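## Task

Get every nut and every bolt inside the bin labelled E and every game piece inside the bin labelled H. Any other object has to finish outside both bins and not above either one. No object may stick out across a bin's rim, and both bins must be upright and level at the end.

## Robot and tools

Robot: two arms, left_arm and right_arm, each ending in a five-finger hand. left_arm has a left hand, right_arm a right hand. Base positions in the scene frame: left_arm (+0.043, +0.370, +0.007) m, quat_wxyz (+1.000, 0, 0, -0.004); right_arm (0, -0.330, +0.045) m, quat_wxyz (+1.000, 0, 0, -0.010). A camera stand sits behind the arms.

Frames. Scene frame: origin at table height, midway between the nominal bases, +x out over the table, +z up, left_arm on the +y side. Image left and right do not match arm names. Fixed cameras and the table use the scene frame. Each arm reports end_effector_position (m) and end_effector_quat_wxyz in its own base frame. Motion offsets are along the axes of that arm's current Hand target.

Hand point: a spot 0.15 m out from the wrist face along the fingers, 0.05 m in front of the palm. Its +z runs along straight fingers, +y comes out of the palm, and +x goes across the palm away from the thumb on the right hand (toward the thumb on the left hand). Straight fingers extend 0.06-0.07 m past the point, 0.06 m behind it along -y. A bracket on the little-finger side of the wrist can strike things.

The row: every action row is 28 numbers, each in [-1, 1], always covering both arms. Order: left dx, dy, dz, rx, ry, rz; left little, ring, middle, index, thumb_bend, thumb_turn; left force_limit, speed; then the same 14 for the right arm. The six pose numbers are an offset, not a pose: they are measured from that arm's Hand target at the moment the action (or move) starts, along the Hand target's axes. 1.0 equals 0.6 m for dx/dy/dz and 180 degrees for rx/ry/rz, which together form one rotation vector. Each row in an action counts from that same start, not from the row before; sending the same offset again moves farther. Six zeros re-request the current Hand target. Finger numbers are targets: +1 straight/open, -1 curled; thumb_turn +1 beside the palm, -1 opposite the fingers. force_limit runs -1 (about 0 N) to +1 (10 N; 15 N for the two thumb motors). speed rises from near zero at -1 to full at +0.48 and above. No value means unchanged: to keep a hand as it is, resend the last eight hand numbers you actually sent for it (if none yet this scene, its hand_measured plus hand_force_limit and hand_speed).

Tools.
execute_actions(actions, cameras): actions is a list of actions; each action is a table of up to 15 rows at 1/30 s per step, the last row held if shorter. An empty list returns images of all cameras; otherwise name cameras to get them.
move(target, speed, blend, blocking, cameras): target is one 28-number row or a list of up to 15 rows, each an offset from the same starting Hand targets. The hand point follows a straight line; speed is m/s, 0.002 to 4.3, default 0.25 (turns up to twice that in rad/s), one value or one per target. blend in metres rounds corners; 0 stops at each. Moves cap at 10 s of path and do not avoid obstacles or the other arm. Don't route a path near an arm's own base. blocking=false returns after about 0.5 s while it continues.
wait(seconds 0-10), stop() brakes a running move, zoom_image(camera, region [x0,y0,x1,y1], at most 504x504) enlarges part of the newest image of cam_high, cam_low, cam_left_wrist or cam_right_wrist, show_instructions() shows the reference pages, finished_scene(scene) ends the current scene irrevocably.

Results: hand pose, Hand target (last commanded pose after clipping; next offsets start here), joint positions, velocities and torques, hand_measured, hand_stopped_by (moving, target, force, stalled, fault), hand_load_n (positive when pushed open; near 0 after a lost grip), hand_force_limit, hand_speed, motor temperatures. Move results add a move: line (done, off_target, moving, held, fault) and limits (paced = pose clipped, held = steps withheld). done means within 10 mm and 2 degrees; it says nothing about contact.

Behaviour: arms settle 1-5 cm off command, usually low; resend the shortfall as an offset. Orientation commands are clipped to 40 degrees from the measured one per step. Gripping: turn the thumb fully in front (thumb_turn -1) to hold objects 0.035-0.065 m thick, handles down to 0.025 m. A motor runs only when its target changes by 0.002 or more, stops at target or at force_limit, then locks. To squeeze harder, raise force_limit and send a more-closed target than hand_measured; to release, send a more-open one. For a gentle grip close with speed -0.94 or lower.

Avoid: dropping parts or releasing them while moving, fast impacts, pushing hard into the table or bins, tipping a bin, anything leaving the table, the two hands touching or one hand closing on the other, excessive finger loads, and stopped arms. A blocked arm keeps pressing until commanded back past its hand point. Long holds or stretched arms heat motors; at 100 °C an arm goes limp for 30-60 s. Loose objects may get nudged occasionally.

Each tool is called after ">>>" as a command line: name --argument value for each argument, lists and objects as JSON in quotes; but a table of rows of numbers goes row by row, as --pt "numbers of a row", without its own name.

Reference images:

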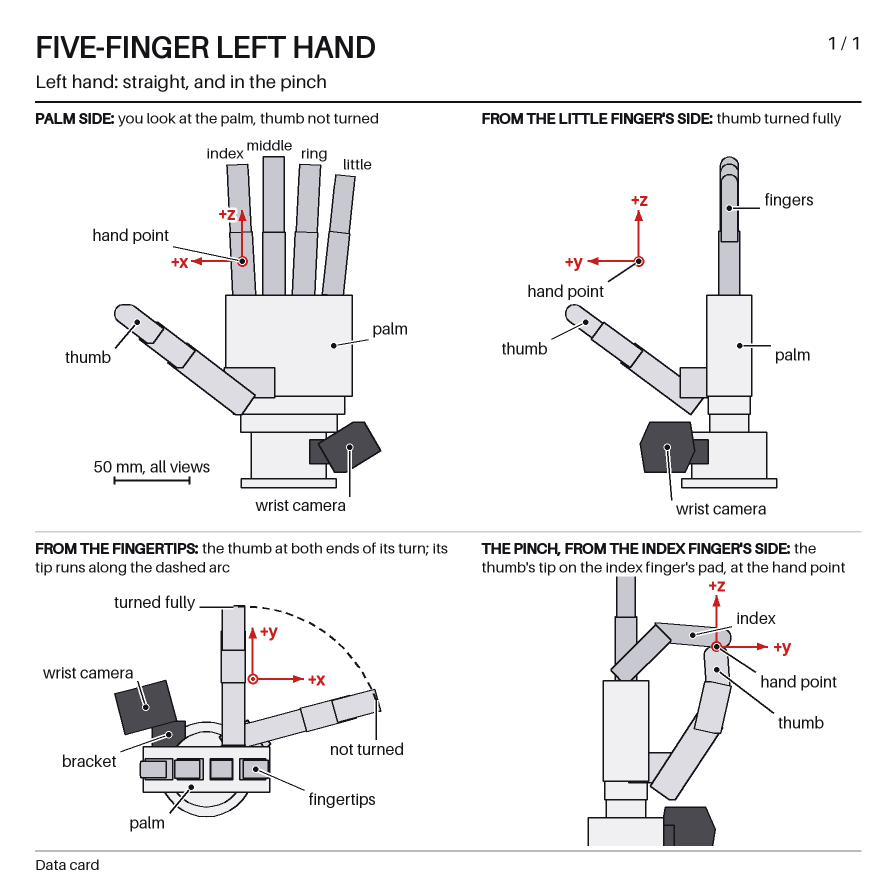

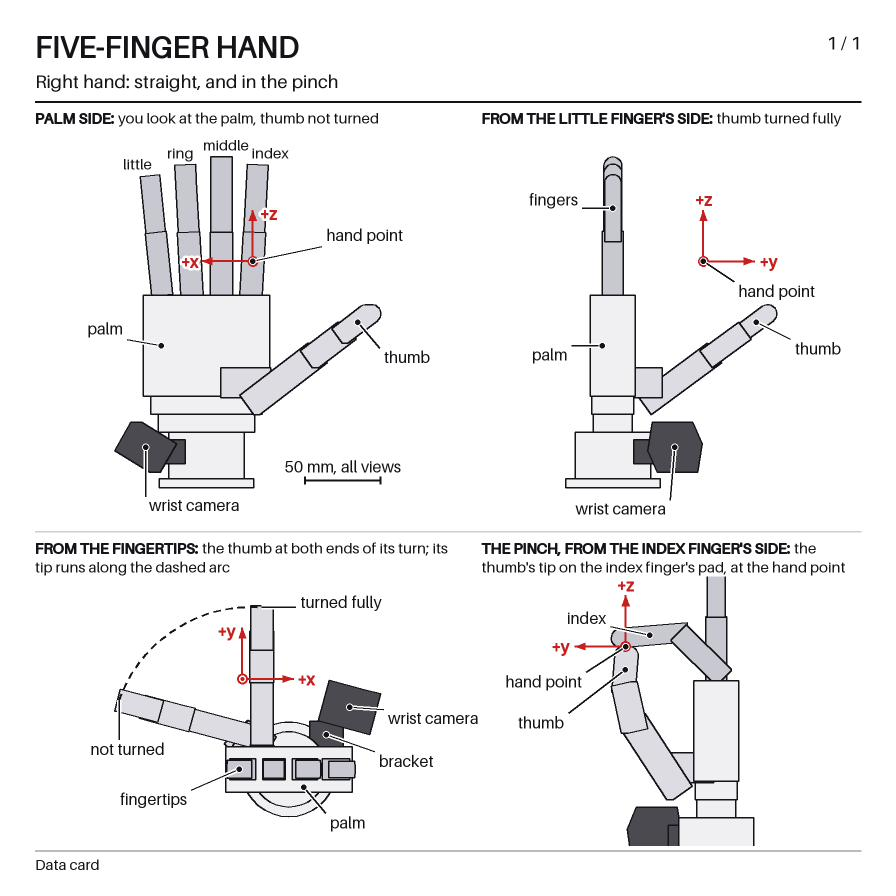

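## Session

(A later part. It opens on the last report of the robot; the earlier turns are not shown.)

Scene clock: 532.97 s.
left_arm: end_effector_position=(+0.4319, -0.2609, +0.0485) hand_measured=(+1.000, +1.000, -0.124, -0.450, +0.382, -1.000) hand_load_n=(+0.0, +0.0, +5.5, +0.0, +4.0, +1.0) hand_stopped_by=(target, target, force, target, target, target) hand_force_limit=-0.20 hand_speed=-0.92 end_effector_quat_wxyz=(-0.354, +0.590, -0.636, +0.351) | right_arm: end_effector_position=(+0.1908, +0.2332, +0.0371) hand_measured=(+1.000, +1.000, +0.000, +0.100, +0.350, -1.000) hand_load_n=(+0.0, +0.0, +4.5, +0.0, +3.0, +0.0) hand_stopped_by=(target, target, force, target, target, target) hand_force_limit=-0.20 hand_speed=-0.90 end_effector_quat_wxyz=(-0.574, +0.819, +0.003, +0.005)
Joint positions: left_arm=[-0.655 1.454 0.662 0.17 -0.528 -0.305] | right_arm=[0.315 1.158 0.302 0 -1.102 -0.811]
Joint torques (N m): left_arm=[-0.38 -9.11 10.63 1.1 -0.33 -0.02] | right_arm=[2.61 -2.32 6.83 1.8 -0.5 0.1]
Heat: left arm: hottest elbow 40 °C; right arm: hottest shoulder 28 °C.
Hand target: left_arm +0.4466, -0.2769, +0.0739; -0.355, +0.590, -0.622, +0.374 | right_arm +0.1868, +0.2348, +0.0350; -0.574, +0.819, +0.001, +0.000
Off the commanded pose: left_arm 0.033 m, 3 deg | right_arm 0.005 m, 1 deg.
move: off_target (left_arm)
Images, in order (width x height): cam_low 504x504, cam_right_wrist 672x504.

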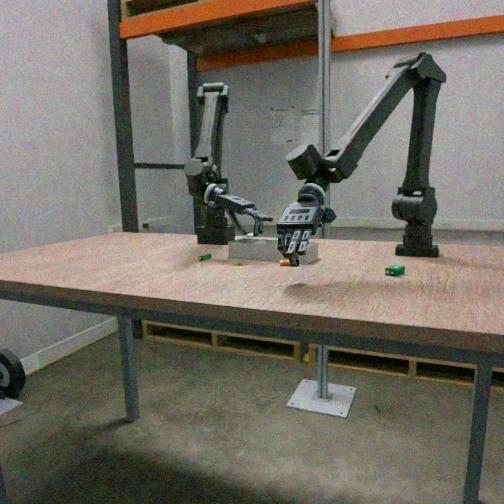

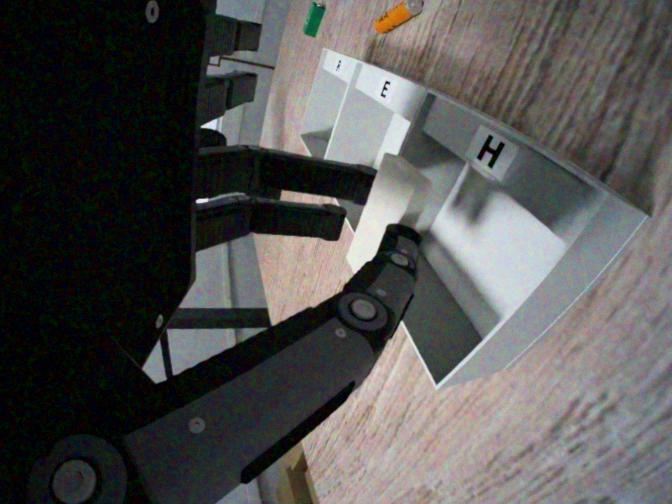

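>>> move --pt "0 0 0 0 0 0 1 1 -0.5 -0.45 0.38 -1 -0.2 -0.92 -0.0142 -0.0332 -0.0063 0 0 0 1 1 -0.15 0.1 0.35 -1 -0.2 -0.9" --pt "0 0 0 0 0 0 1 1 -0.5 -0.45 0.38 -1 -0.2 -0.92 -0.0142 0.0483 0.0232 0 0 0 1 1 -0.15 0.1 0.35 -1 -0.2 -0.9" --speed '[0.1,0.06]' --cameras '["cam_right_wrist","cam_low"]'

>>> zoom_image --camera "cam_right_wrist" --region '[300, 80, 640, 420]'

>>> zoom_image --camera "cam_low" --region '[220, 200, 290, 270]'

Scene clock: 560.77 s.
left_arm: end_effector_position=(+0.4319, -0.2609, +0.0485) hand_measured=(+1.000, +1.000, -0.124, -0.450, +0.382, -1.000) hand_load_n=(+0.0, -0.5, +5.5, +0.0, +4.0, +1.0) hand_stopped_by=(target, target, force, target, target, target) hand_force_limit=-0.20 hand_speed=-0.92 end_effector_quat_wxyz=(-0.354, +0.590, -0.636, +0.351) | right_arm: end_effector_position=(+0.1832, +0.2373, +0.0063) hand_measured=(+1.000, +1.000, +0.000, +0.100, +0.350, -1.000) hand_load_n=(+0.0, +0.0, +0.0, +0.0, +0.0, +0.0) hand_stopped_by=(target, target, force, target, target, target) hand_force_limit=-0.20 hand_speed=-0.90 end_effector_quat_wxyz=(-0.575, +0.818, +0.001, +0.005)
Joint positions: left_arm=[-0.655 1.454 0.662 0.17 -0.528 -0.305] | right_arm=[0.342 1.29 0.246 0.231 -1.084 -0.762]
Joint torques (N m): left_arm=[-0.56 -9.11 10.63 1.11 -0.33 -0.02] | right_arm=[2.49 -2.43 5.34 1.84 -0.48 0.03]
Heat: left arm: hottest elbow 40 °C; right arm: hottest shoulder 28 °C.
Hand target: left_arm +0.4466, -0.2769, +0.0739; -0.355, +0.590, -0.622, +0.374 | right_arm +0.1782, +0.2379, +0.0029; -0.574, +0.819, +0.001, +0.000
Off the commanded pose: left_arm 0.033 m, 3 deg | right_arm 0.006 m, 1 deg.
move: off_target (left_arm)
Images, in order (width x height): cam_low 504x504, cam_right_wrist 672x504.

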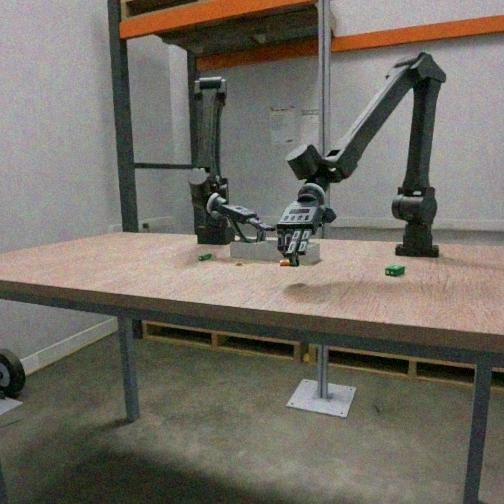

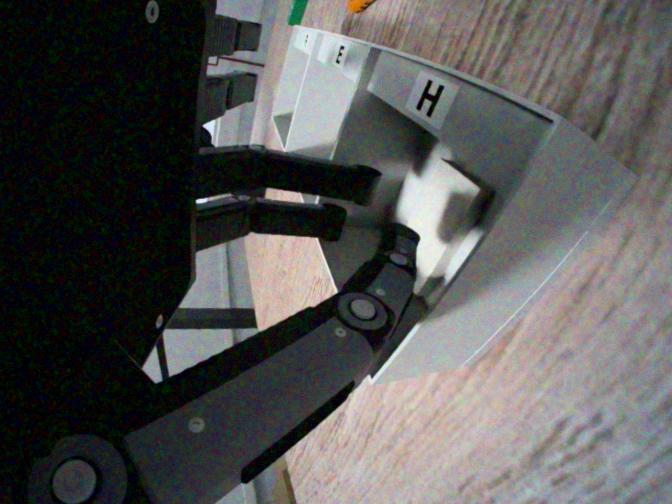

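Scaled by 1.482 from the camera's 672x504 image, which has a finer 960x720 frame.

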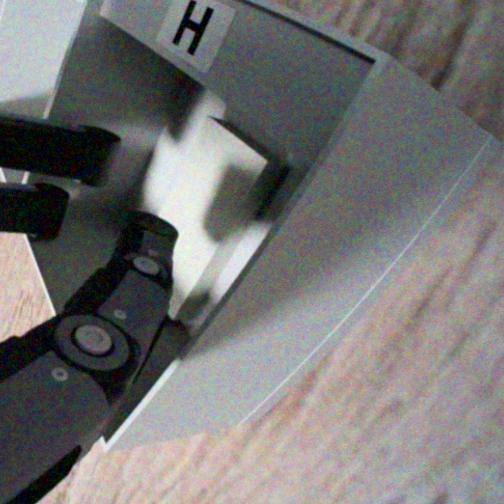

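Scaled by 7.200 from the camera's 504x504 image, which has a finer 720x720 frame.

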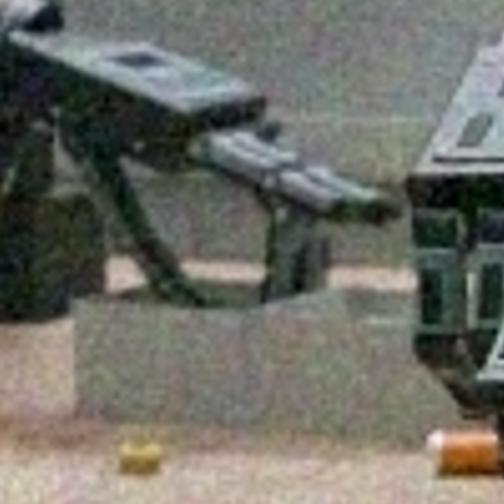

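>>> move --target '[0,0,0,0,0,0,1,1,-0.5,-0.45,0.38,-1,-0.2,-0.92,0,-0.141,-0.0513,0,0,0,1,1,-0.15,0.1,0.35,-1,-0.2,-0.9]' --speed 0.06 --cameras '["cam_right_wrist","cam_high"]'

>>> zoom_image --camera "cam_right_wrist" --region '[300, 30, 640, 350]'

Scene clock: 567.53 s.
left_arm: end_effector_position=(+0.4319, -0.2609, +0.0485) hand_measured=(+1.000, +1.000, -0.124, -0.450, +0.382, -1.000) hand_load_n=(+0.0, +0.0, +5.5, +0.0, +4.0, +0.5) hand_stopped_by=(target, target, force, target, target, target) hand_force_limit=-0.20 hand_speed=-0.92 end_effector_quat_wxyz=(-0.354, +0.590, -0.636, +0.351) | right_arm: end_effector_position=(+0.1598, +0.2288, +0.0700) hand_measured=(+1.000, +1.000, +0.000, +0.100, +0.350, -1.000) hand_load_n=(+0.0, +0.0, +0.0, +0.0, +0.0, +0.0) hand_stopped_by=(target, target, force, target, target, target) hand_force_limit=-0.20 hand_speed=-0.90 end_effector_quat_wxyz=(-0.566, +0.824, -0.014, -0.017)
Joint positions: left_arm=[-0.655 1.454 0.662 0.17 -0.528 -0.305] | right_arm=[0.342 0.93 0.304 -0.245 -1.083 -0.762]
Joint torques (N m): left_arm=[-0.44 -9.11 10.61 1.11 -0.33 -0.01] | right_arm=[2.32 -1.73 13.65 0.76 -0.59 0.04]
Heat: left arm: hottest elbow 40 °C; right arm: hottest shoulder 28 °C.
Hand target: left_arm +0.4466, -0.2769, +0.0739; -0.355, +0.590, -0.622, +0.374 | right_arm +0.1782, +0.2379, +0.0929; -0.574, +0.819, +0.001, +0.000
Off the commanded pose: left_arm 0.033 m, 3 deg | right_arm 0.031 m, 3 deg.
move: off_target (left_arm, right_arm)
Images, in order (width x height): cam_high 504x504, cam_right_wrist 672x504.

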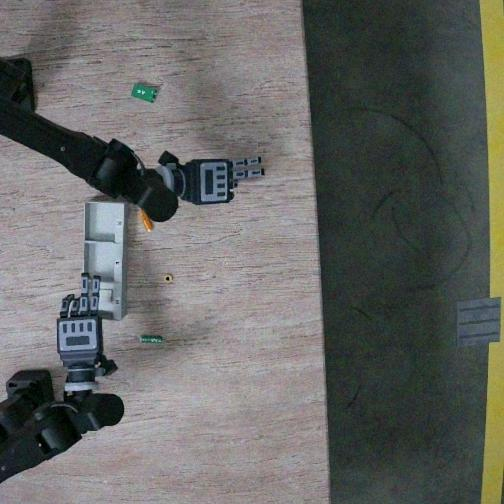

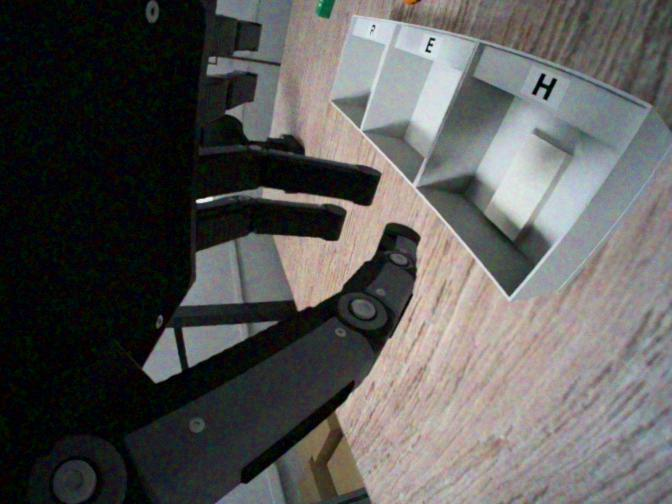

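Scaled by 1.482 from the camera's 672x504 image, which has a finer 960x720 frame.

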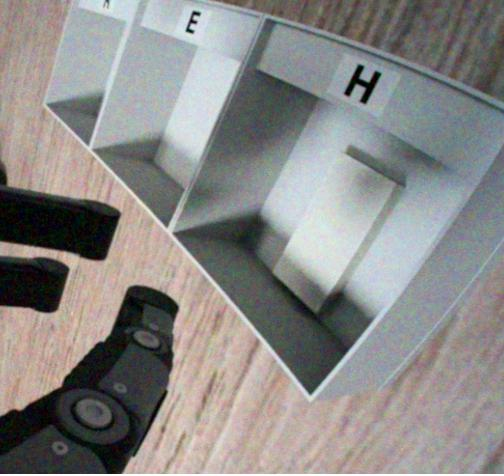

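>>> zoom_image --camera "cam_high" --region '[60, 190, 190, 350]'

>>> zoom_image --camera "cam_high" --region '[155, 265, 181, 291]'

Scaled by 3.150 from the camera's 504x504 image, which has a finer 720x720 frame.

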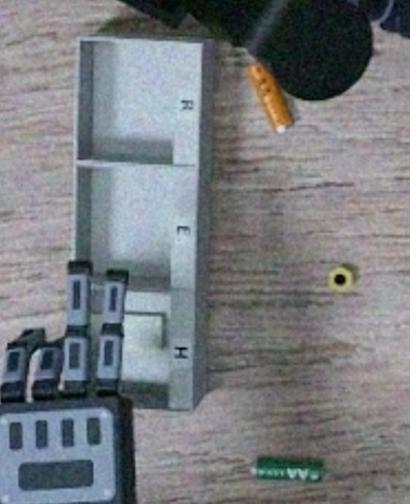

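Scaled by 19.385 from the camera's 504x504 image, which has a finer 720x720 frame.

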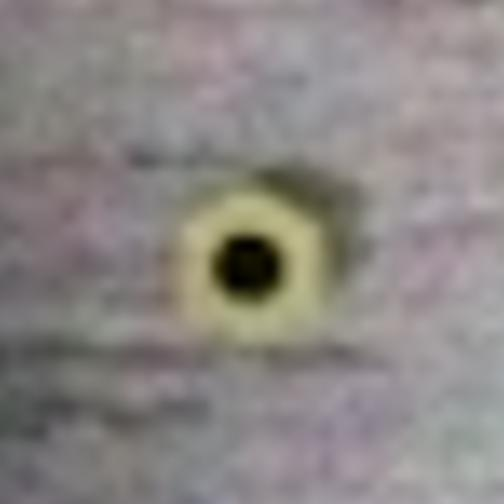

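>>> move --target '[0,0,0,0,0,0,1,1,-0.5,-0.45,0.38,-1,-0.2,-0.92,0.2733,0.0135,0.0262,-0.043,0.1779,0.0792,1,1,0.3,0.3,0.38,-1,-0.2,-0.3]' --speed 0.2 --cameras '["cam_right_wrist"]'

>>> zoom_image --camera "cam_right_wrist" --region '[420, 150, 600, 330]'

Scene clock: 594.67 s.
left_arm: end_effector_position=(+0.4319, -0.2609, +0.0485) hand_measured=(+1.000, +1.000, -0.124, -0.450, +0.382, -1.000) hand_load_n=(-0.5, +0.0, +5.5, +0.0, +4.0, +1.0) hand_stopped_by=(target, target, force, target, target, target) hand_force_limit=-0.20 hand_speed=-0.92 end_effector_quat_wxyz=(-0.354, +0.590, -0.636, +0.351) | right_arm: end_effector_position=(+0.3188, +0.2357, +0.0578) hand_measured=(+1.000, +1.000, +0.300, +0.300, +0.380, -1.000) hand_load_n=(+0.0, +0.0, +0.0, +0.0, +0.0, +0.0) hand_stopped_by=(target, target, target, target, target, target) hand_force_limit=-0.20 hand_speed=-0.30 end_effector_quat_wxyz=(-0.474, +0.827, -0.266, +0.140)
Joint positions: left_arm=[-0.655 1.454 0.662 0.17 -0.528 -0.305] | right_arm=[0.373 1.191 0.457 0.109 -0.507 -0.311]
Joint torques (N m): left_arm=[-0.5 -9.11 10.59 1.13 -0.33 -0.02] | right_arm=[2.67 -3.84 13.33 2.33 -0.1 0.1]
Heat: left arm: hottest elbow 40 °C; right arm: hottest elbow 31 °C.
Hand target: left_arm +0.4466, -0.2769, +0.0739; -0.355, +0.590, -0.622, +0.374 | right_arm +0.3422, +0.2502, +0.0801; -0.492, +0.817, -0.257, +0.155
Off the commanded pose: left_arm 0.033 m, 3 deg | right_arm 0.035 m, 3 deg.
move: off_target (left_arm, right_arm)
Images, in order (width x height): cam_right_wrist 672x504.

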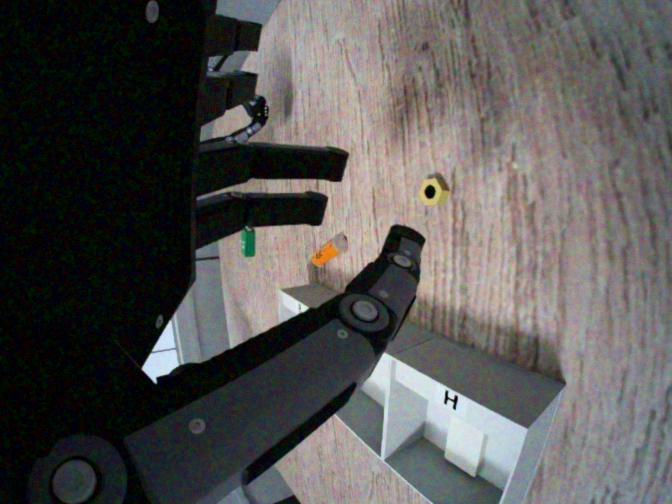

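Scaled by 2.800 from the camera's 672x504 image, which has a finer 960x720 frame.

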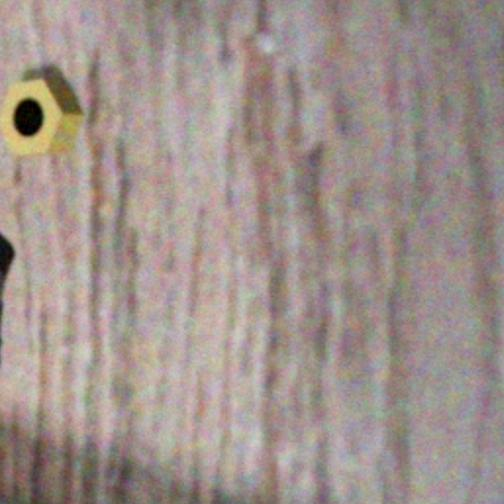

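>>> move --pt "0 0 0 0 0 0 1 1 -0.5 -0.45 0.38 -1 -0.2 -0.92 -0.0238 -0.0203 0.0206 0 0 0 1 1 0.3 0.3 0.38 -1 -0.2 -0.3" --pt "0 0 0 0 0 0 1 1 -0.5 -0.45 0.38 -1 -0.2 -0.92 -0.0278 0.0648 0.0557 0 0 0 1 1 0.3 0.3 0.38 -1 -0.2 -0.3" --speed '[0.12,0.08]' --cameras '["cam_right_wrist"]'

>>> zoom_image --camera "cam_right_wrist" --region '[340, 130, 520, 310]'

Scene clock: 608.23 s.
left_arm: end_effector_position=(+0.4319, -0.2609, +0.0485) hand_measured=(+1.000, +1.000, -0.124, -0.450, +0.382, -1.000) hand_load_n=(+0.0, +0.0, +5.5, +0.0, +4.0, +0.5) hand_stopped_by=(target, target, force, target, target, target) hand_force_limit=-0.20 hand_speed=-0.92 end_effector_quat_wxyz=(-0.354, +0.590, -0.636, +0.351) | right_arm: end_effector_position=(+0.3381, +0.2662, +0.0326) hand_measured=(+1.000, +1.000, +0.300, +0.300, +0.380, -1.000) hand_load_n=(+0.0, +0.0, +0.0, +0.0, +0.0, +0.0) hand_stopped_by=(target, target, target, target, target, target) hand_force_limit=-0.20 hand_speed=-0.30 end_effector_quat_wxyz=(-0.490, +0.819, -0.255, +0.158)
Joint positions: left_arm=[-0.655 1.454 0.662 0.17 -0.528 -0.305] | right_arm=[0.442 1.36 0.461 0.349 -0.449 -0.272]
Joint torques (N m): left_arm=[-0.5 -9.17 10.61 1.11 -0.33 -0.01] | right_arm=[2.37 -5.6 7.1 2.41 -0.05 0.11]
Heat: left arm: hottest elbow 40 °C; right arm: hottest elbow 31 °C.
Hand target: left_arm +0.4466, -0.2769, +0.0739; -0.355, +0.590, -0.622, +0.374 | right_arm +0.3350, +0.2690, +0.0302; -0.492, +0.817, -0.257, +0.155
Off the commanded pose: left_arm 0.033 m, 3 deg | right_arm 0.005 m, 1 deg.
move: off_target (left_arm)
Images, in order (width x height): cam_right_wrist 672x504.

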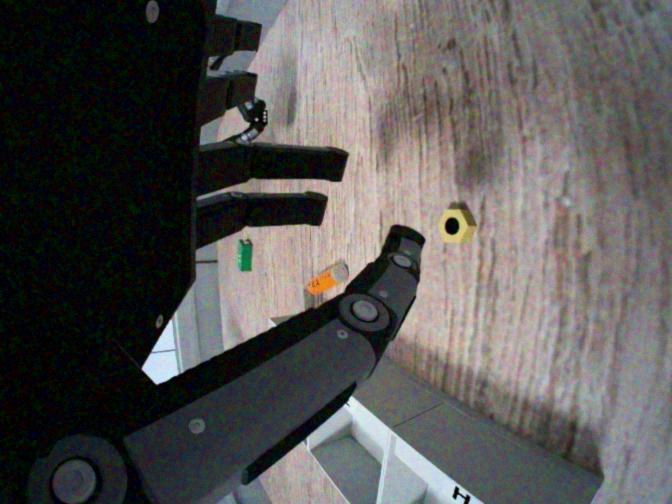

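Scaled by 2.800 from the camera's 672x504 image, which has a finer 960x720 frame.

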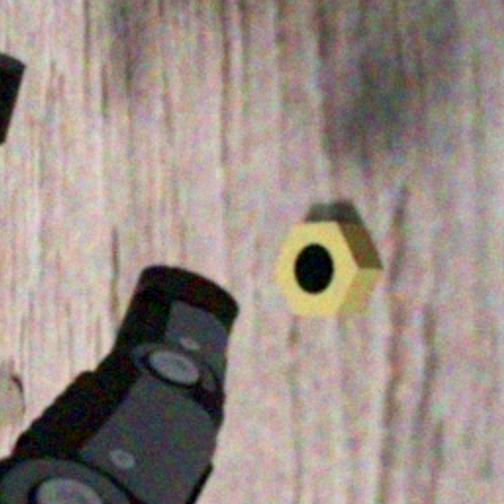

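>>> move --pt "0 0 0 0 0 0 1 1 -0.5 -0.45 0.38 -1 -0.2 -0.92 -0.01 -0.0568 -0.0173 0 0 0 1 1 0.3 0.3 0.38 -1 -0.2 -0.3" --pt "0 0 0 0 0 0 1 1 -0.5 -0.45 0.38 -1 -0.2 -0.92 -0.0082 0.0437 0.0315 0 0 0 1 1 0.3 0.3 0.38 -1 -0.2 -0.3" --speed '[0.12,0.08]' --cameras '["cam_right_wrist"]'

>>> zoom_image --camera "cam_right_wrist" --region '[340, 130, 520, 310]'

Scene clock: 623.77 s.
left_arm: end_effector_position=(+0.4319, -0.2609, +0.0485) hand_measured=(+1.000, +1.000, -0.124, -0.450, +0.382, -1.000) hand_load_n=(+0.0, +0.0, +5.0, +0.0, +4.0, +0.5) hand_stopped_by=(target, target, force, target, target, target) hand_force_limit=-0.20 hand_speed=-0.92 end_effector_quat_wxyz=(-0.354, +0.590, -0.636, +0.351) | right_arm: end_effector_position=(+0.3358, +0.2742, -0.0009) hand_measured=(+1.000, +1.000, +0.300, +0.300, +0.380, -1.000) hand_load_n=(-0.5, +0.0, +0.0, +0.0, +0.0, +0.0) hand_stopped_by=(target, target, target, target, target, target) hand_force_limit=-0.20 hand_speed=-0.30 end_effector_quat_wxyz=(-0.488, +0.819, -0.256, +0.157)
Joint positions: left_arm=[-0.655 1.454 0.662 0.17 -0.528 -0.305] | right_arm=[0.468 1.486 0.439 0.5 -0.426 -0.256]
Joint torques (N m): left_arm=[-0.44 -9.11 10.61 1.11 -0.34 -0.01] | right_arm=[1.96 -6.48 5.97 2.41 -0.24 0.07]
Heat: left arm: hottest elbow 40 °C; right arm: hottest elbow 30 °C.
Hand target: left_arm +0.4466, -0.2769, +0.0739; -0.355, +0.590, -0.622, +0.374 | right_arm +0.3334, +0.2754, -0.0020; -0.492, +0.817, -0.257, +0.155
Off the commanded pose: left_arm 0.033 m, 3 deg | right_arm 0.003 m, 1 deg.
move: off_target (left_arm)
Images, in order (width x height): cam_right_wrist 672x504.

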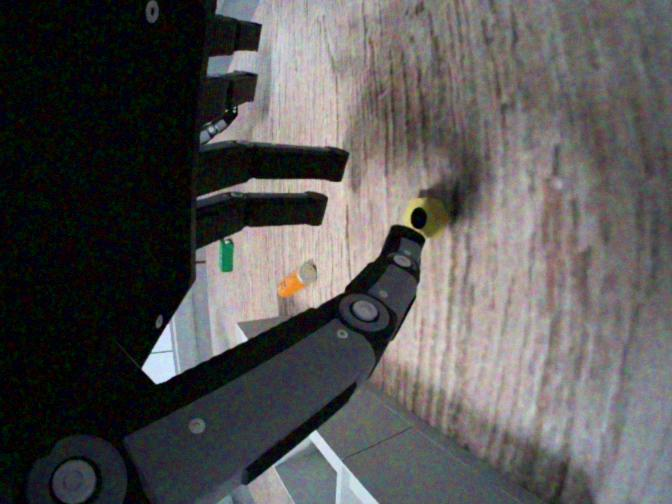

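Scaled by 2.800 from the camera's 672x504 image, which has a finer 960x720 frame.

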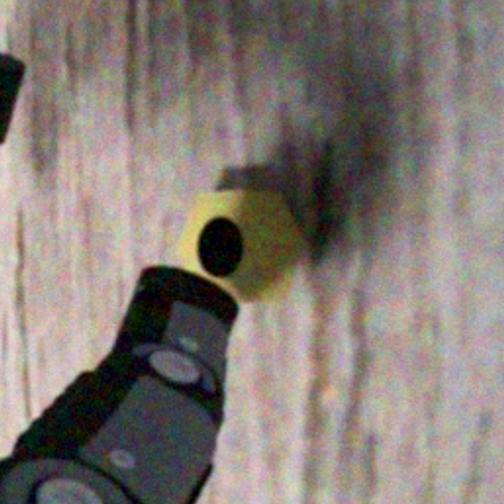

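>>> move --target '[0,0,0,0,0,0,1,1,-0.5,-0.45,0.38,-1,-0.2,-0.92,0,0.0362,0.0154,0,0,0,1,1,0.3,0.3,0.38,-1,-0.2,-0.3]' --speed 0.06 --cameras '["cam_right_wrist","cam_low"]'

>>> zoom_image --camera "cam_right_wrist" --region '[320, 130, 480, 290]'

>>> zoom_image --camera "cam_low" --region '[210, 220, 280, 290]'

Scene clock: 632.70 s.
left_arm: end_effector_position=(+0.4319, -0.2609, +0.0485) hand_measured=(+1.000, +1.000, -0.124, -0.450, +0.382, -1.000) hand_load_n=(-0.5, +0.0, +5.5, +0.0, +4.0, +0.5) hand_stopped_by=(target, target, force, target, target, target) hand_force_limit=-0.20 hand_speed=-0.92 end_effector_quat_wxyz=(-0.354, +0.590, -0.636, +0.351) | right_arm: end_effector_position=(+0.3349, +0.2742, -0.0230) hand_measured=(+1.000, +1.000, +0.300, +0.300, +0.380, -1.000) hand_load_n=(+0.0, +0.0, +0.0, -0.5, +0.5, +0.0) hand_stopped_by=(target, target, target, target, target, target) hand_force_limit=-0.20 hand_speed=-0.30 end_effector_quat_wxyz=(-0.490, +0.819, -0.254, +0.157)
Joint positions: left_arm=[-0.655 1.454 0.662 0.17 -0.528 -0.305] | right_arm=[0.468 1.576 0.425 0.607 -0.429 -0.256]
Joint torques (N m): left_arm=[-0.44 -9.17 10.63 1.1 -0.33 -0.01] | right_arm=[1.85 -6.65 5.01 2.44 -0.23 0.05]
Heat: left arm: hottest elbow 40 °C; right arm: hottest elbow 29 °C.
Hand target: left_arm +0.4466, -0.2769, +0.0739; -0.355, +0.590, -0.622, +0.374 | right_arm +0.3323, +0.2737, -0.0254; -0.492, +0.817, -0.257, +0.155
Off the commanded pose: left_arm 0.033 m, 3 deg | right_arm 0.004 m, 1 deg.
move: off_target (left_arm)
Images, in order (width x height): cam_low 504x504, cam_right_wrist 672x504.

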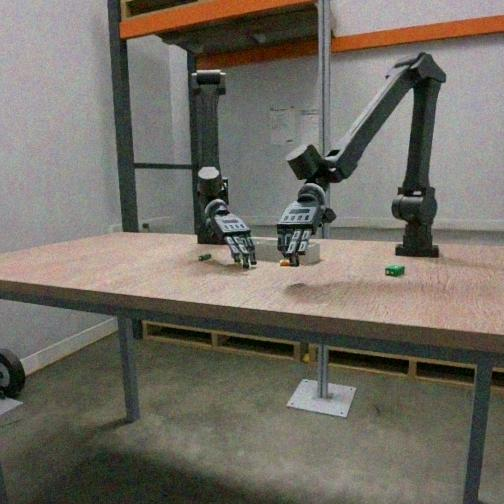

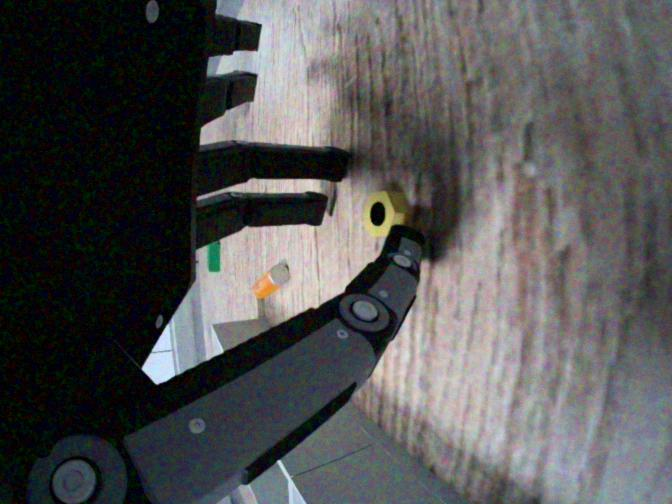

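Scaled by 3.150 from the camera's 672x504 image, which has a finer 960x720 frame.

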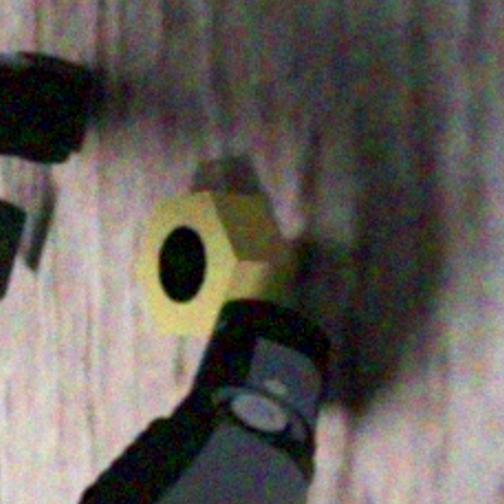

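Scaled by 7.200 from the camera's 504x504 image, which has a finer 720x720 frame.

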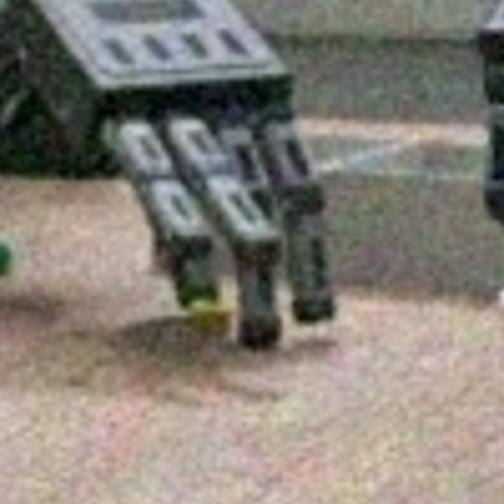

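>>> execute_actions --actions '[[[0,0,0,0,0,0,1,1,-0.5,-0.45,0.38,-1,-0.2,-0.92,0,0,0,0,0,0,1,1,-0.5,-0.15,0.38,-1,-0.2,-0.92]]]'

>>> wait --seconds 1.5 --cameras '["cam_low","cam_right_wrist"]'

>>> zoom_image --camera "cam_right_wrist" --region '[320, 130, 480, 290]'

Scene clock: 638.27 s.
left_arm: end_effector_position=(+0.4319, -0.2609, +0.0485) hand_measured=(+1.000, +1.000, -0.124, -0.450, +0.382, -1.000) hand_load_n=(+0.0, +0.0, +5.5, +0.0, +4.5, +1.0) hand_stopped_by=(target, target, force, target, target, target) hand_force_limit=-0.20 hand_speed=-0.92 end_effector_quat_wxyz=(-0.354, +0.590, -0.636, +0.351) | right_arm: end_effector_position=(+0.3355, +0.2747, -0.0221) hand_measured=(+1.000, +1.000, -0.132, -0.150, +0.380, -1.000) hand_load_n=(+0.0, +0.0, +6.5, +0.0, +4.0, +1.0) hand_stopped_by=(target, target, force, target, target, target) hand_force_limit=-0.20 hand_speed=-0.92 end_effector_quat_wxyz=(-0.492, +0.818, -0.253, +0.159)
Joint positions: left_arm=[-0.655 1.454 0.662 0.17 -0.528 -0.305] | right_arm=[0.468 1.576 0.425 0.612 -0.43 -0.256]
Joint torques (N m): left_arm=[-0.5 -9.05 10.62 1.11 -0.33 -0.02] | right_arm=[1.79 -6.71 5.03 2.21 -0.19 0.06]
Heat: left arm: hottest elbow 40 °C; right arm: hottest shoulder 28 °C.
Hand target: left_arm +0.4466, -0.2769, +0.0739; -0.355, +0.590, -0.622, +0.374 | right_arm +0.3323, +0.2738, -0.0254; -0.492, +0.817, -0.257, +0.155
Off the commanded pose: left_arm 0.033 m, 3 deg | right_arm 0.005 m, 1 deg.
Step readings (end_effector_position of left_arm | right_arm):
0: (+0.4319, -0.2609, +0.0485) | (+0.3349, +0.2742, -0.0230)
1: (+0.4319, -0.2609, +0.0485) | (+0.3349, +0.2742, -0.0230)
2: (+0.4319, -0.2609, +0.0485) | (+0.3349, +0.2742, -0.0230)
4: (+0.4319, -0.2609, +0.0485) | (+0.3349, +0.2742, -0.0230)
8: (+0.4319, -0.2609, +0.0485) | (+0.3349, +0.2742, -0.0230)
15: (+0.4319, -0.2609, +0.0485) | (+0.3352, +0.2744, -0.0226)

Scene clock: 639.77 s.
left_arm: end_effector_position=(+0.4319, -0.2609, +0.0485) hand_measured=(+1.000, +1.000, -0.124, -0.450, +0.382, -1.000) hand_load_n=(+0.0, +0.0, +5.0, +0.0, +4.0, +0.5) hand_stopped_by=(target, target, force, target, target, target) hand_force_limit=-0.20 hand_speed=-0.92 end_effector_quat_wxyz=(-0.354, +0.590, -0.636, +0.351) | right_arm: end_effector_position=(+0.3355, +0.2747, -0.0221) hand_measured=(+1.000, +1.000, -0.132, -0.150, +0.380, -1.000) hand_load_n=(+0.0, +0.0, +6.5, +0.5, +4.0, +1.0) hand_stopped_by=(target, target, force, target, target, target) hand_force_limit=-0.20 hand_speed=-0.92 end_effector_quat_wxyz=(-0.492, +0.818, -0.253, +0.159)
Joint positions: left_arm=[-0.655 1.454 0.662 0.17 -0.528 -0.305] | right_arm=[0.468 1.576 0.425 0.612 -0.43 -0.256]
Joint torques (N m): left_arm=[-0.38 -9.11 10.62 1.11 -0.33 -0.01] | right_arm=[1.85 -6.65 5.04 2.19 -0.2 0.05]
Heat: left arm: hottest elbow 40 °C; right arm: hottest shoulder 28 °C.
Hand target: left_arm +0.4466, -0.2769, +0.0739; -0.355, +0.590, -0.622, +0.374 | right_arm +0.3323, +0.2738, -0.0254; -0.492, +0.817, -0.257, +0.155
Off the commanded pose: left_arm 0.033 m, 3 deg | right_arm 0.005 m, 1 deg.
wait: 1.50 s; at rest by 0.17 s
Images, in order (width x height): cam_low 504x504, cam_right_wrist 672x504.

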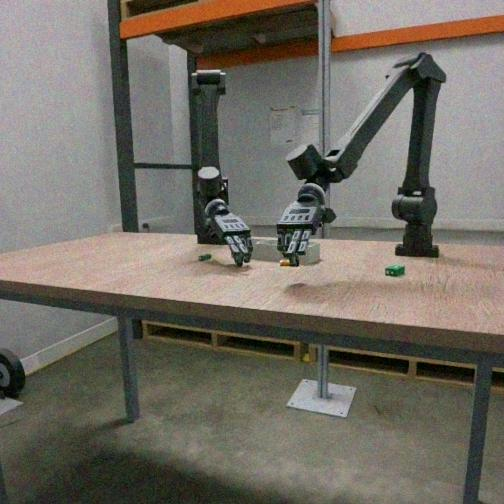

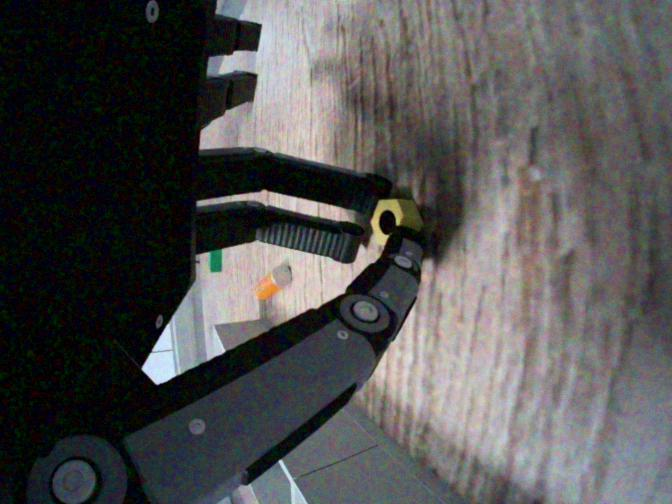

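Scaled by 3.150 from the camera's 672x504 image, which has a finer 960x720 frame.

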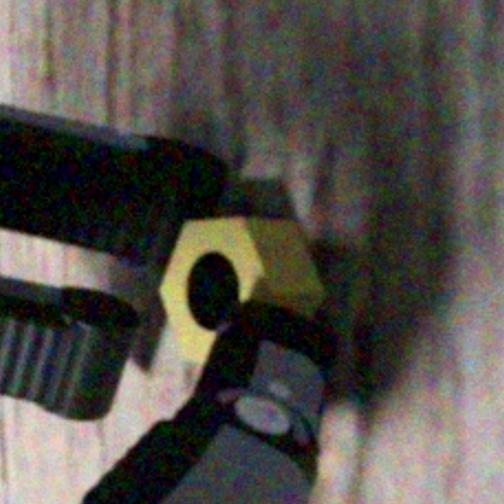

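>>> move --pt "0 0 0 0 0 0 1 1 -0.5 -0.45 0.38 -1 -0.2 -0.92 0 -0.1766 -0.0938 0 0 0 1 1 -0.5 -0.15 0.38 -1 -0.2 -0.92" --pt "0 0 0 0 0 0 1 1 -0.5 -0.45 0.38 -1 -0.2 -0.92 -0.2502 -0.158 -0.1465 0 -0.1717 -0.0912 1 1 -0.5 -0.15 0.38 -1 -0.2 -0.92" --speed '[0.08,0.18]' --blend '[0.02,0]' --cameras '["cam_right_wrist","cam_low"]'

>>> zoom_image --camera "cam_right_wrist" --region '[340, 30, 670, 360]'

>>> zoom_image --camera "cam_low" --region '[220, 200, 290, 270]'

Scene clock: 657.23 s.
left_arm: end_effector_position=(+0.4319, -0.2609, +0.0485) hand_measured=(+1.000, +1.000, -0.124, -0.450, +0.382, -1.000) hand_load_n=(+0.0, +0.0, +5.5, +0.5, +4.0, +1.0) hand_stopped_by=(target, target, force, target, target, target) hand_force_limit=-0.20 hand_speed=-0.92 end_effector_quat_wxyz=(-0.354, +0.590, -0.636, +0.351) | right_arm: end_effector_position=(+0.1740, +0.3161, +0.0730) hand_measured=(+1.000, +1.000, -0.132, -0.150, +0.382, -1.000) hand_load_n=(+0.0, +0.0, +6.0, +0.0, +4.5, +1.0) hand_stopped_by=(target, target, force, target, target, target) hand_force_limit=-0.20 hand_speed=-0.92 end_effector_quat_wxyz=(-0.498, +0.867, -0.021, -0.021)
Joint positions: left_arm=[-0.655 1.454 0.662 0.17 -0.528 -0.305] | right_arm=[0.702 1.115 0.471 -0.099 -0.733 -0.486]
Joint torques (N m): left_arm=[-0.38 -9.17 10.62 1.11 -0.33 -0.01] | right_arm=[2.32 -4.89 13.78 1.06 -0.44 -0.17]
Heat: left arm: hottest elbow 40 °C; right arm: hottest shoulder 28 °C.
Hand target: left_arm +0.4466, -0.2769, +0.0739; -0.355, +0.590, -0.622, +0.374 | right_arm +0.1902, +0.3325, +0.0994; -0.515, +0.857, +0.000, +0.000
Off the commanded pose: left_arm 0.033 m, 3 deg | right_arm 0.035 m, 4 deg.
move: off_target (left_arm, right_arm)
Images, in order (width x height): cam_low 504x504, cam_right_wrist 672x504.

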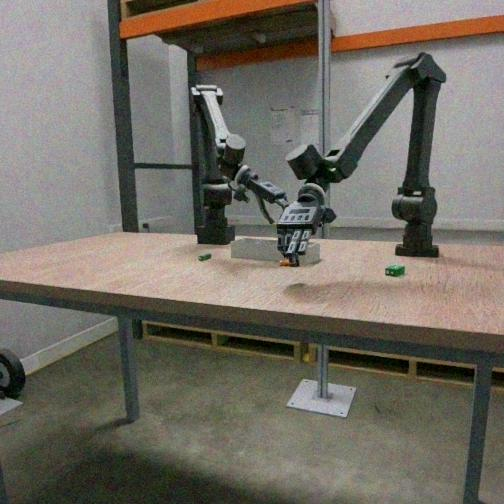

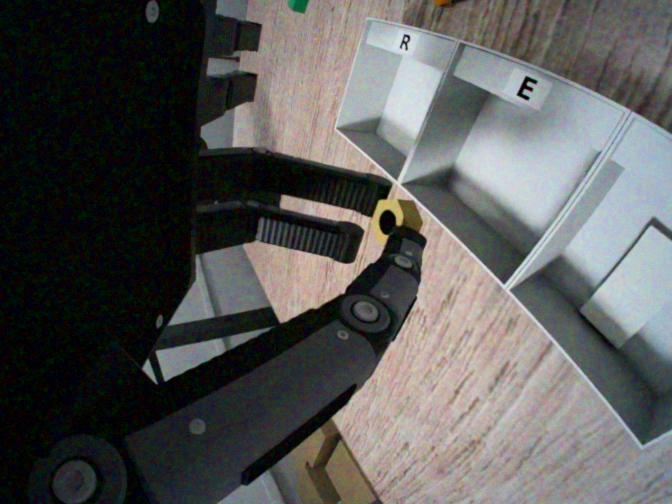

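Scaled by 1.527 from the camera's 672x504 image, which has a finer 960x720 frame.

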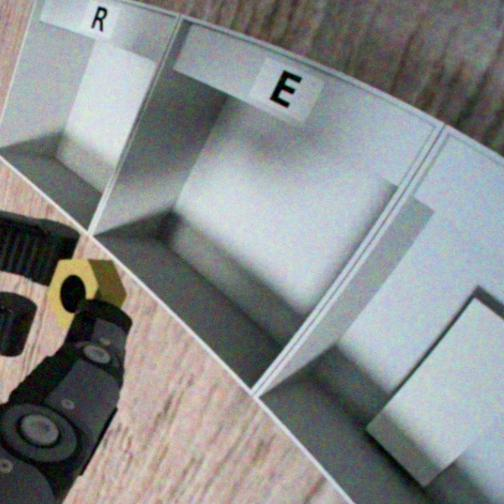

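Scaled by 7.200 from the camera's 504x504 image, which has a finer 720x720 frame.

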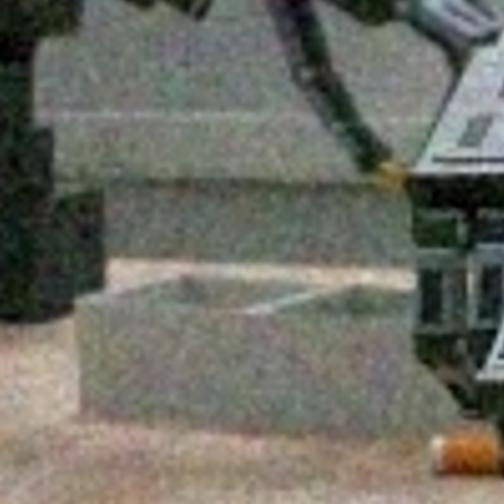

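>>> move --target '[0,0,0,0,0,0,1,1,-0.5,-0.45,0.38,-1,-0.2,-0.92,-0.0033,0.0815,0.0385,0,0,0,1,1,-0.5,-0.15,0.38,-1,-0.2,-0.92]' --speed 0.08 --cameras '["cam_right_wrist","cam_low"]'

>>> zoom_image --camera "cam_right_wrist" --region '[320, 50, 650, 380]'

>>> zoom_image --camera "cam_low" --region '[220, 200, 290, 270]'

Scene clock: 676.70 s.
left_arm: end_effector_position=(+0.4319, -0.2609, +0.0485) hand_measured=(+1.000, +1.000, -0.124, -0.450, +0.382, -1.000) hand_load_n=(+0.0, -0.5, +5.5, +0.0, +4.0, +1.0) hand_stopped_by=(target, target, force, target, target, target) hand_force_limit=-0.20 hand_speed=-0.92 end_effector_quat_wxyz=(-0.354, +0.590, -0.636, +0.351) | right_arm: end_effector_position=(+0.1897, +0.3293, +0.0480) hand_measured=(+1.000, +1.000, -0.132, -0.150, +0.382, -1.000) hand_load_n=(+0.0, +0.0, +5.5, +0.0, +4.5, +1.0) hand_stopped_by=(target, target, force, target, target, target) hand_force_limit=-0.20 hand_speed=-0.92 end_effector_quat_wxyz=(-0.514, +0.858, -0.009, -0.002)
Joint positions: left_arm=[-0.655 1.454 0.662 0.17 -0.528 -0.305] | right_arm=[0.702 1.238 0.449 0.1 -0.734 -0.489]
Joint torques (N m): left_arm=[-0.5 -9.05 10.62 1.11 -0.33 -0.01] | right_arm=[2.26 -4.37 7.68 2.21 -0.45 -0.16]
Heat: left arm: hottest elbow 40 °C; right arm: hottest elbow 30 °C.
Hand target: left_arm +0.4466, -0.2769, +0.0739; -0.355, +0.590, -0.622, +0.374 | right_arm +0.1883, +0.3300, +0.0455; -0.515, +0.857, +0.000, +0.000
Off the commanded pose: left_arm 0.033 m, 3 deg | right_arm 0.003 m, 1 deg.
move: off_target (left_arm)
Images, in order (width x height): cam_low 504x504, cam_right_wrist 672x504.

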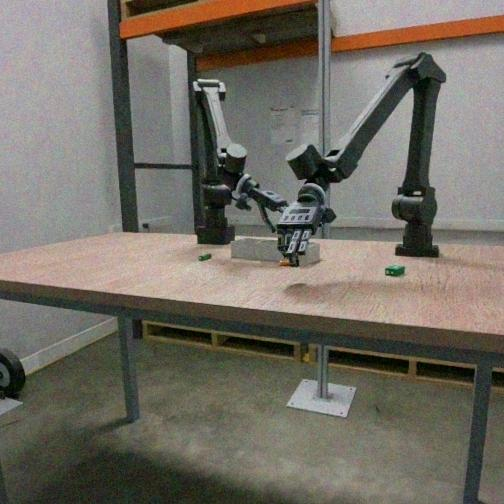

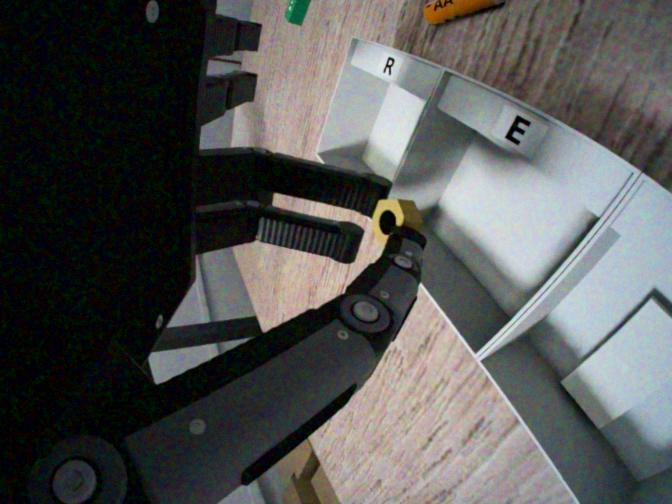

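Scaled by 1.527 from the camera's 672x504 image, which has a finer 960x720 frame.

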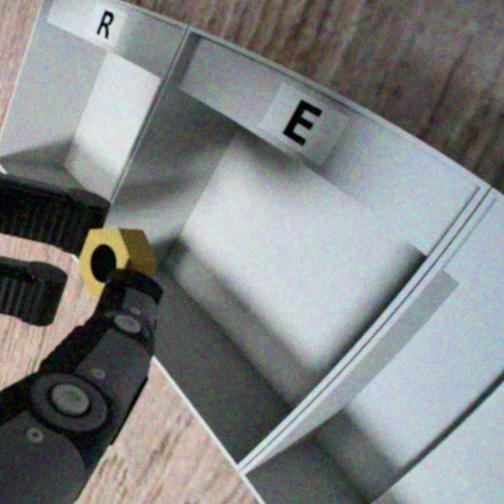

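Scaled by 7.200 from the camera's 504x504 image, which has a finer 720x720 frame.

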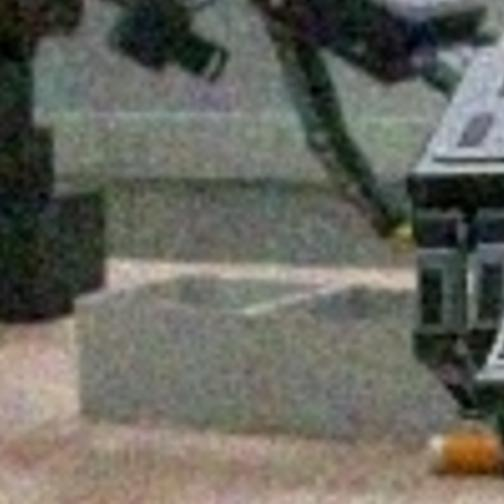

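>>> move --target '[0,0,0,0,0,0,1,1,-0.5,-0.45,0.38,-1,-0.2,-0.92,0.0033,0.053,0.0281,0,0,0,1,1,-0.5,-0.15,0.38,-1,-0.2,-0.92]' --speed 0.06 --cameras '["cam_right_wrist","cam_low"]'

>>> zoom_image --camera "cam_low" --region '[220, 200, 290, 270]'

Scene clock: 690.83 s.
left_arm: end_effector_position=(+0.4319, -0.2609, +0.0485) hand_measured=(+1.000, +1.000, -0.124, -0.450, +0.382, -1.000) hand_load_n=(+0.0, +0.0, +5.5, +0.0, +4.0, +0.5) hand_stopped_by=(target, target, force, target, target, target) hand_force_limit=-0.20 hand_speed=-0.92 end_effector_quat_wxyz=(-0.354, +0.590, -0.636, +0.351) | right_arm: end_effector_position=(+0.1913, +0.3310, +0.0124) hand_measured=(+1.000, +1.000, -0.132, -0.150, +0.382, -1.000) hand_load_n=(+0.0, +0.0, +6.0, +0.0, +4.5, +1.0) hand_stopped_by=(target, target, force, target, target, target) hand_force_limit=-0.20 hand_speed=-0.92 end_effector_quat_wxyz=(-0.514, +0.858, -0.007, -0.003)
Joint positions: left_arm=[-0.655 1.454 0.662 0.17 -0.528 -0.305] | right_arm=[0.702 1.37 0.417 0.262 -0.737 -0.493]
Joint torques (N m): left_arm=[-0.5 -9.05 10.62 1.1 -0.34 -0.01] | right_arm=[1.9 -5.01 6.39 2.17 -0.45 -0.17]
Heat: left arm: hottest elbow 40 °C; right arm: hottest elbow 29 °C.
Hand target: left_arm +0.4466, -0.2769, +0.0739; -0.355, +0.590, -0.622, +0.374 | right_arm +0.1903, +0.3300, +0.0094; -0.515, +0.857, +0.000, +0.000
Off the commanded pose: left_arm 0.033 m, 3 deg | right_arm 0.003 m, 1 deg.
move: off_target (left_arm)
Images, in order (width x height): cam_low 504x504, cam_right_wrist 672x504.

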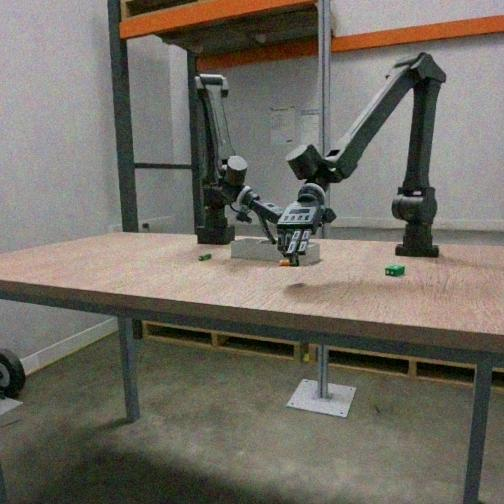

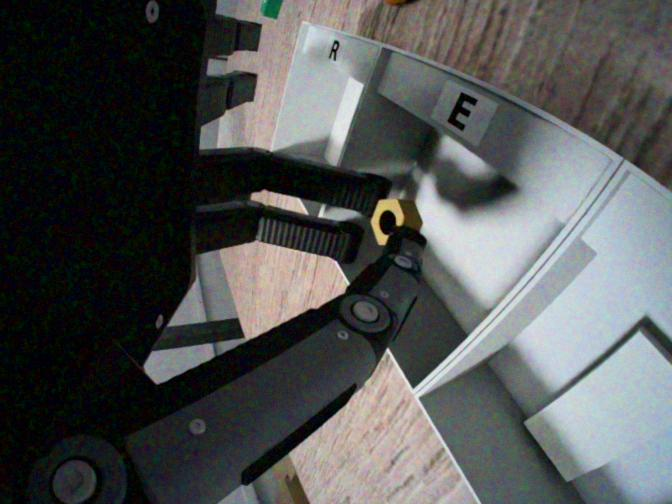

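Scaled by 7.200 from the camera's 504x504 image, which has a finer 720x720 frame.

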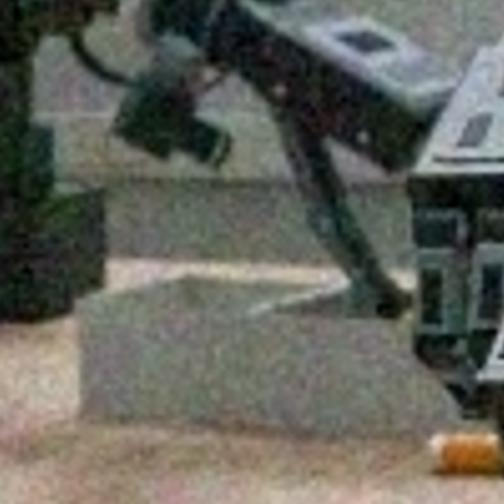

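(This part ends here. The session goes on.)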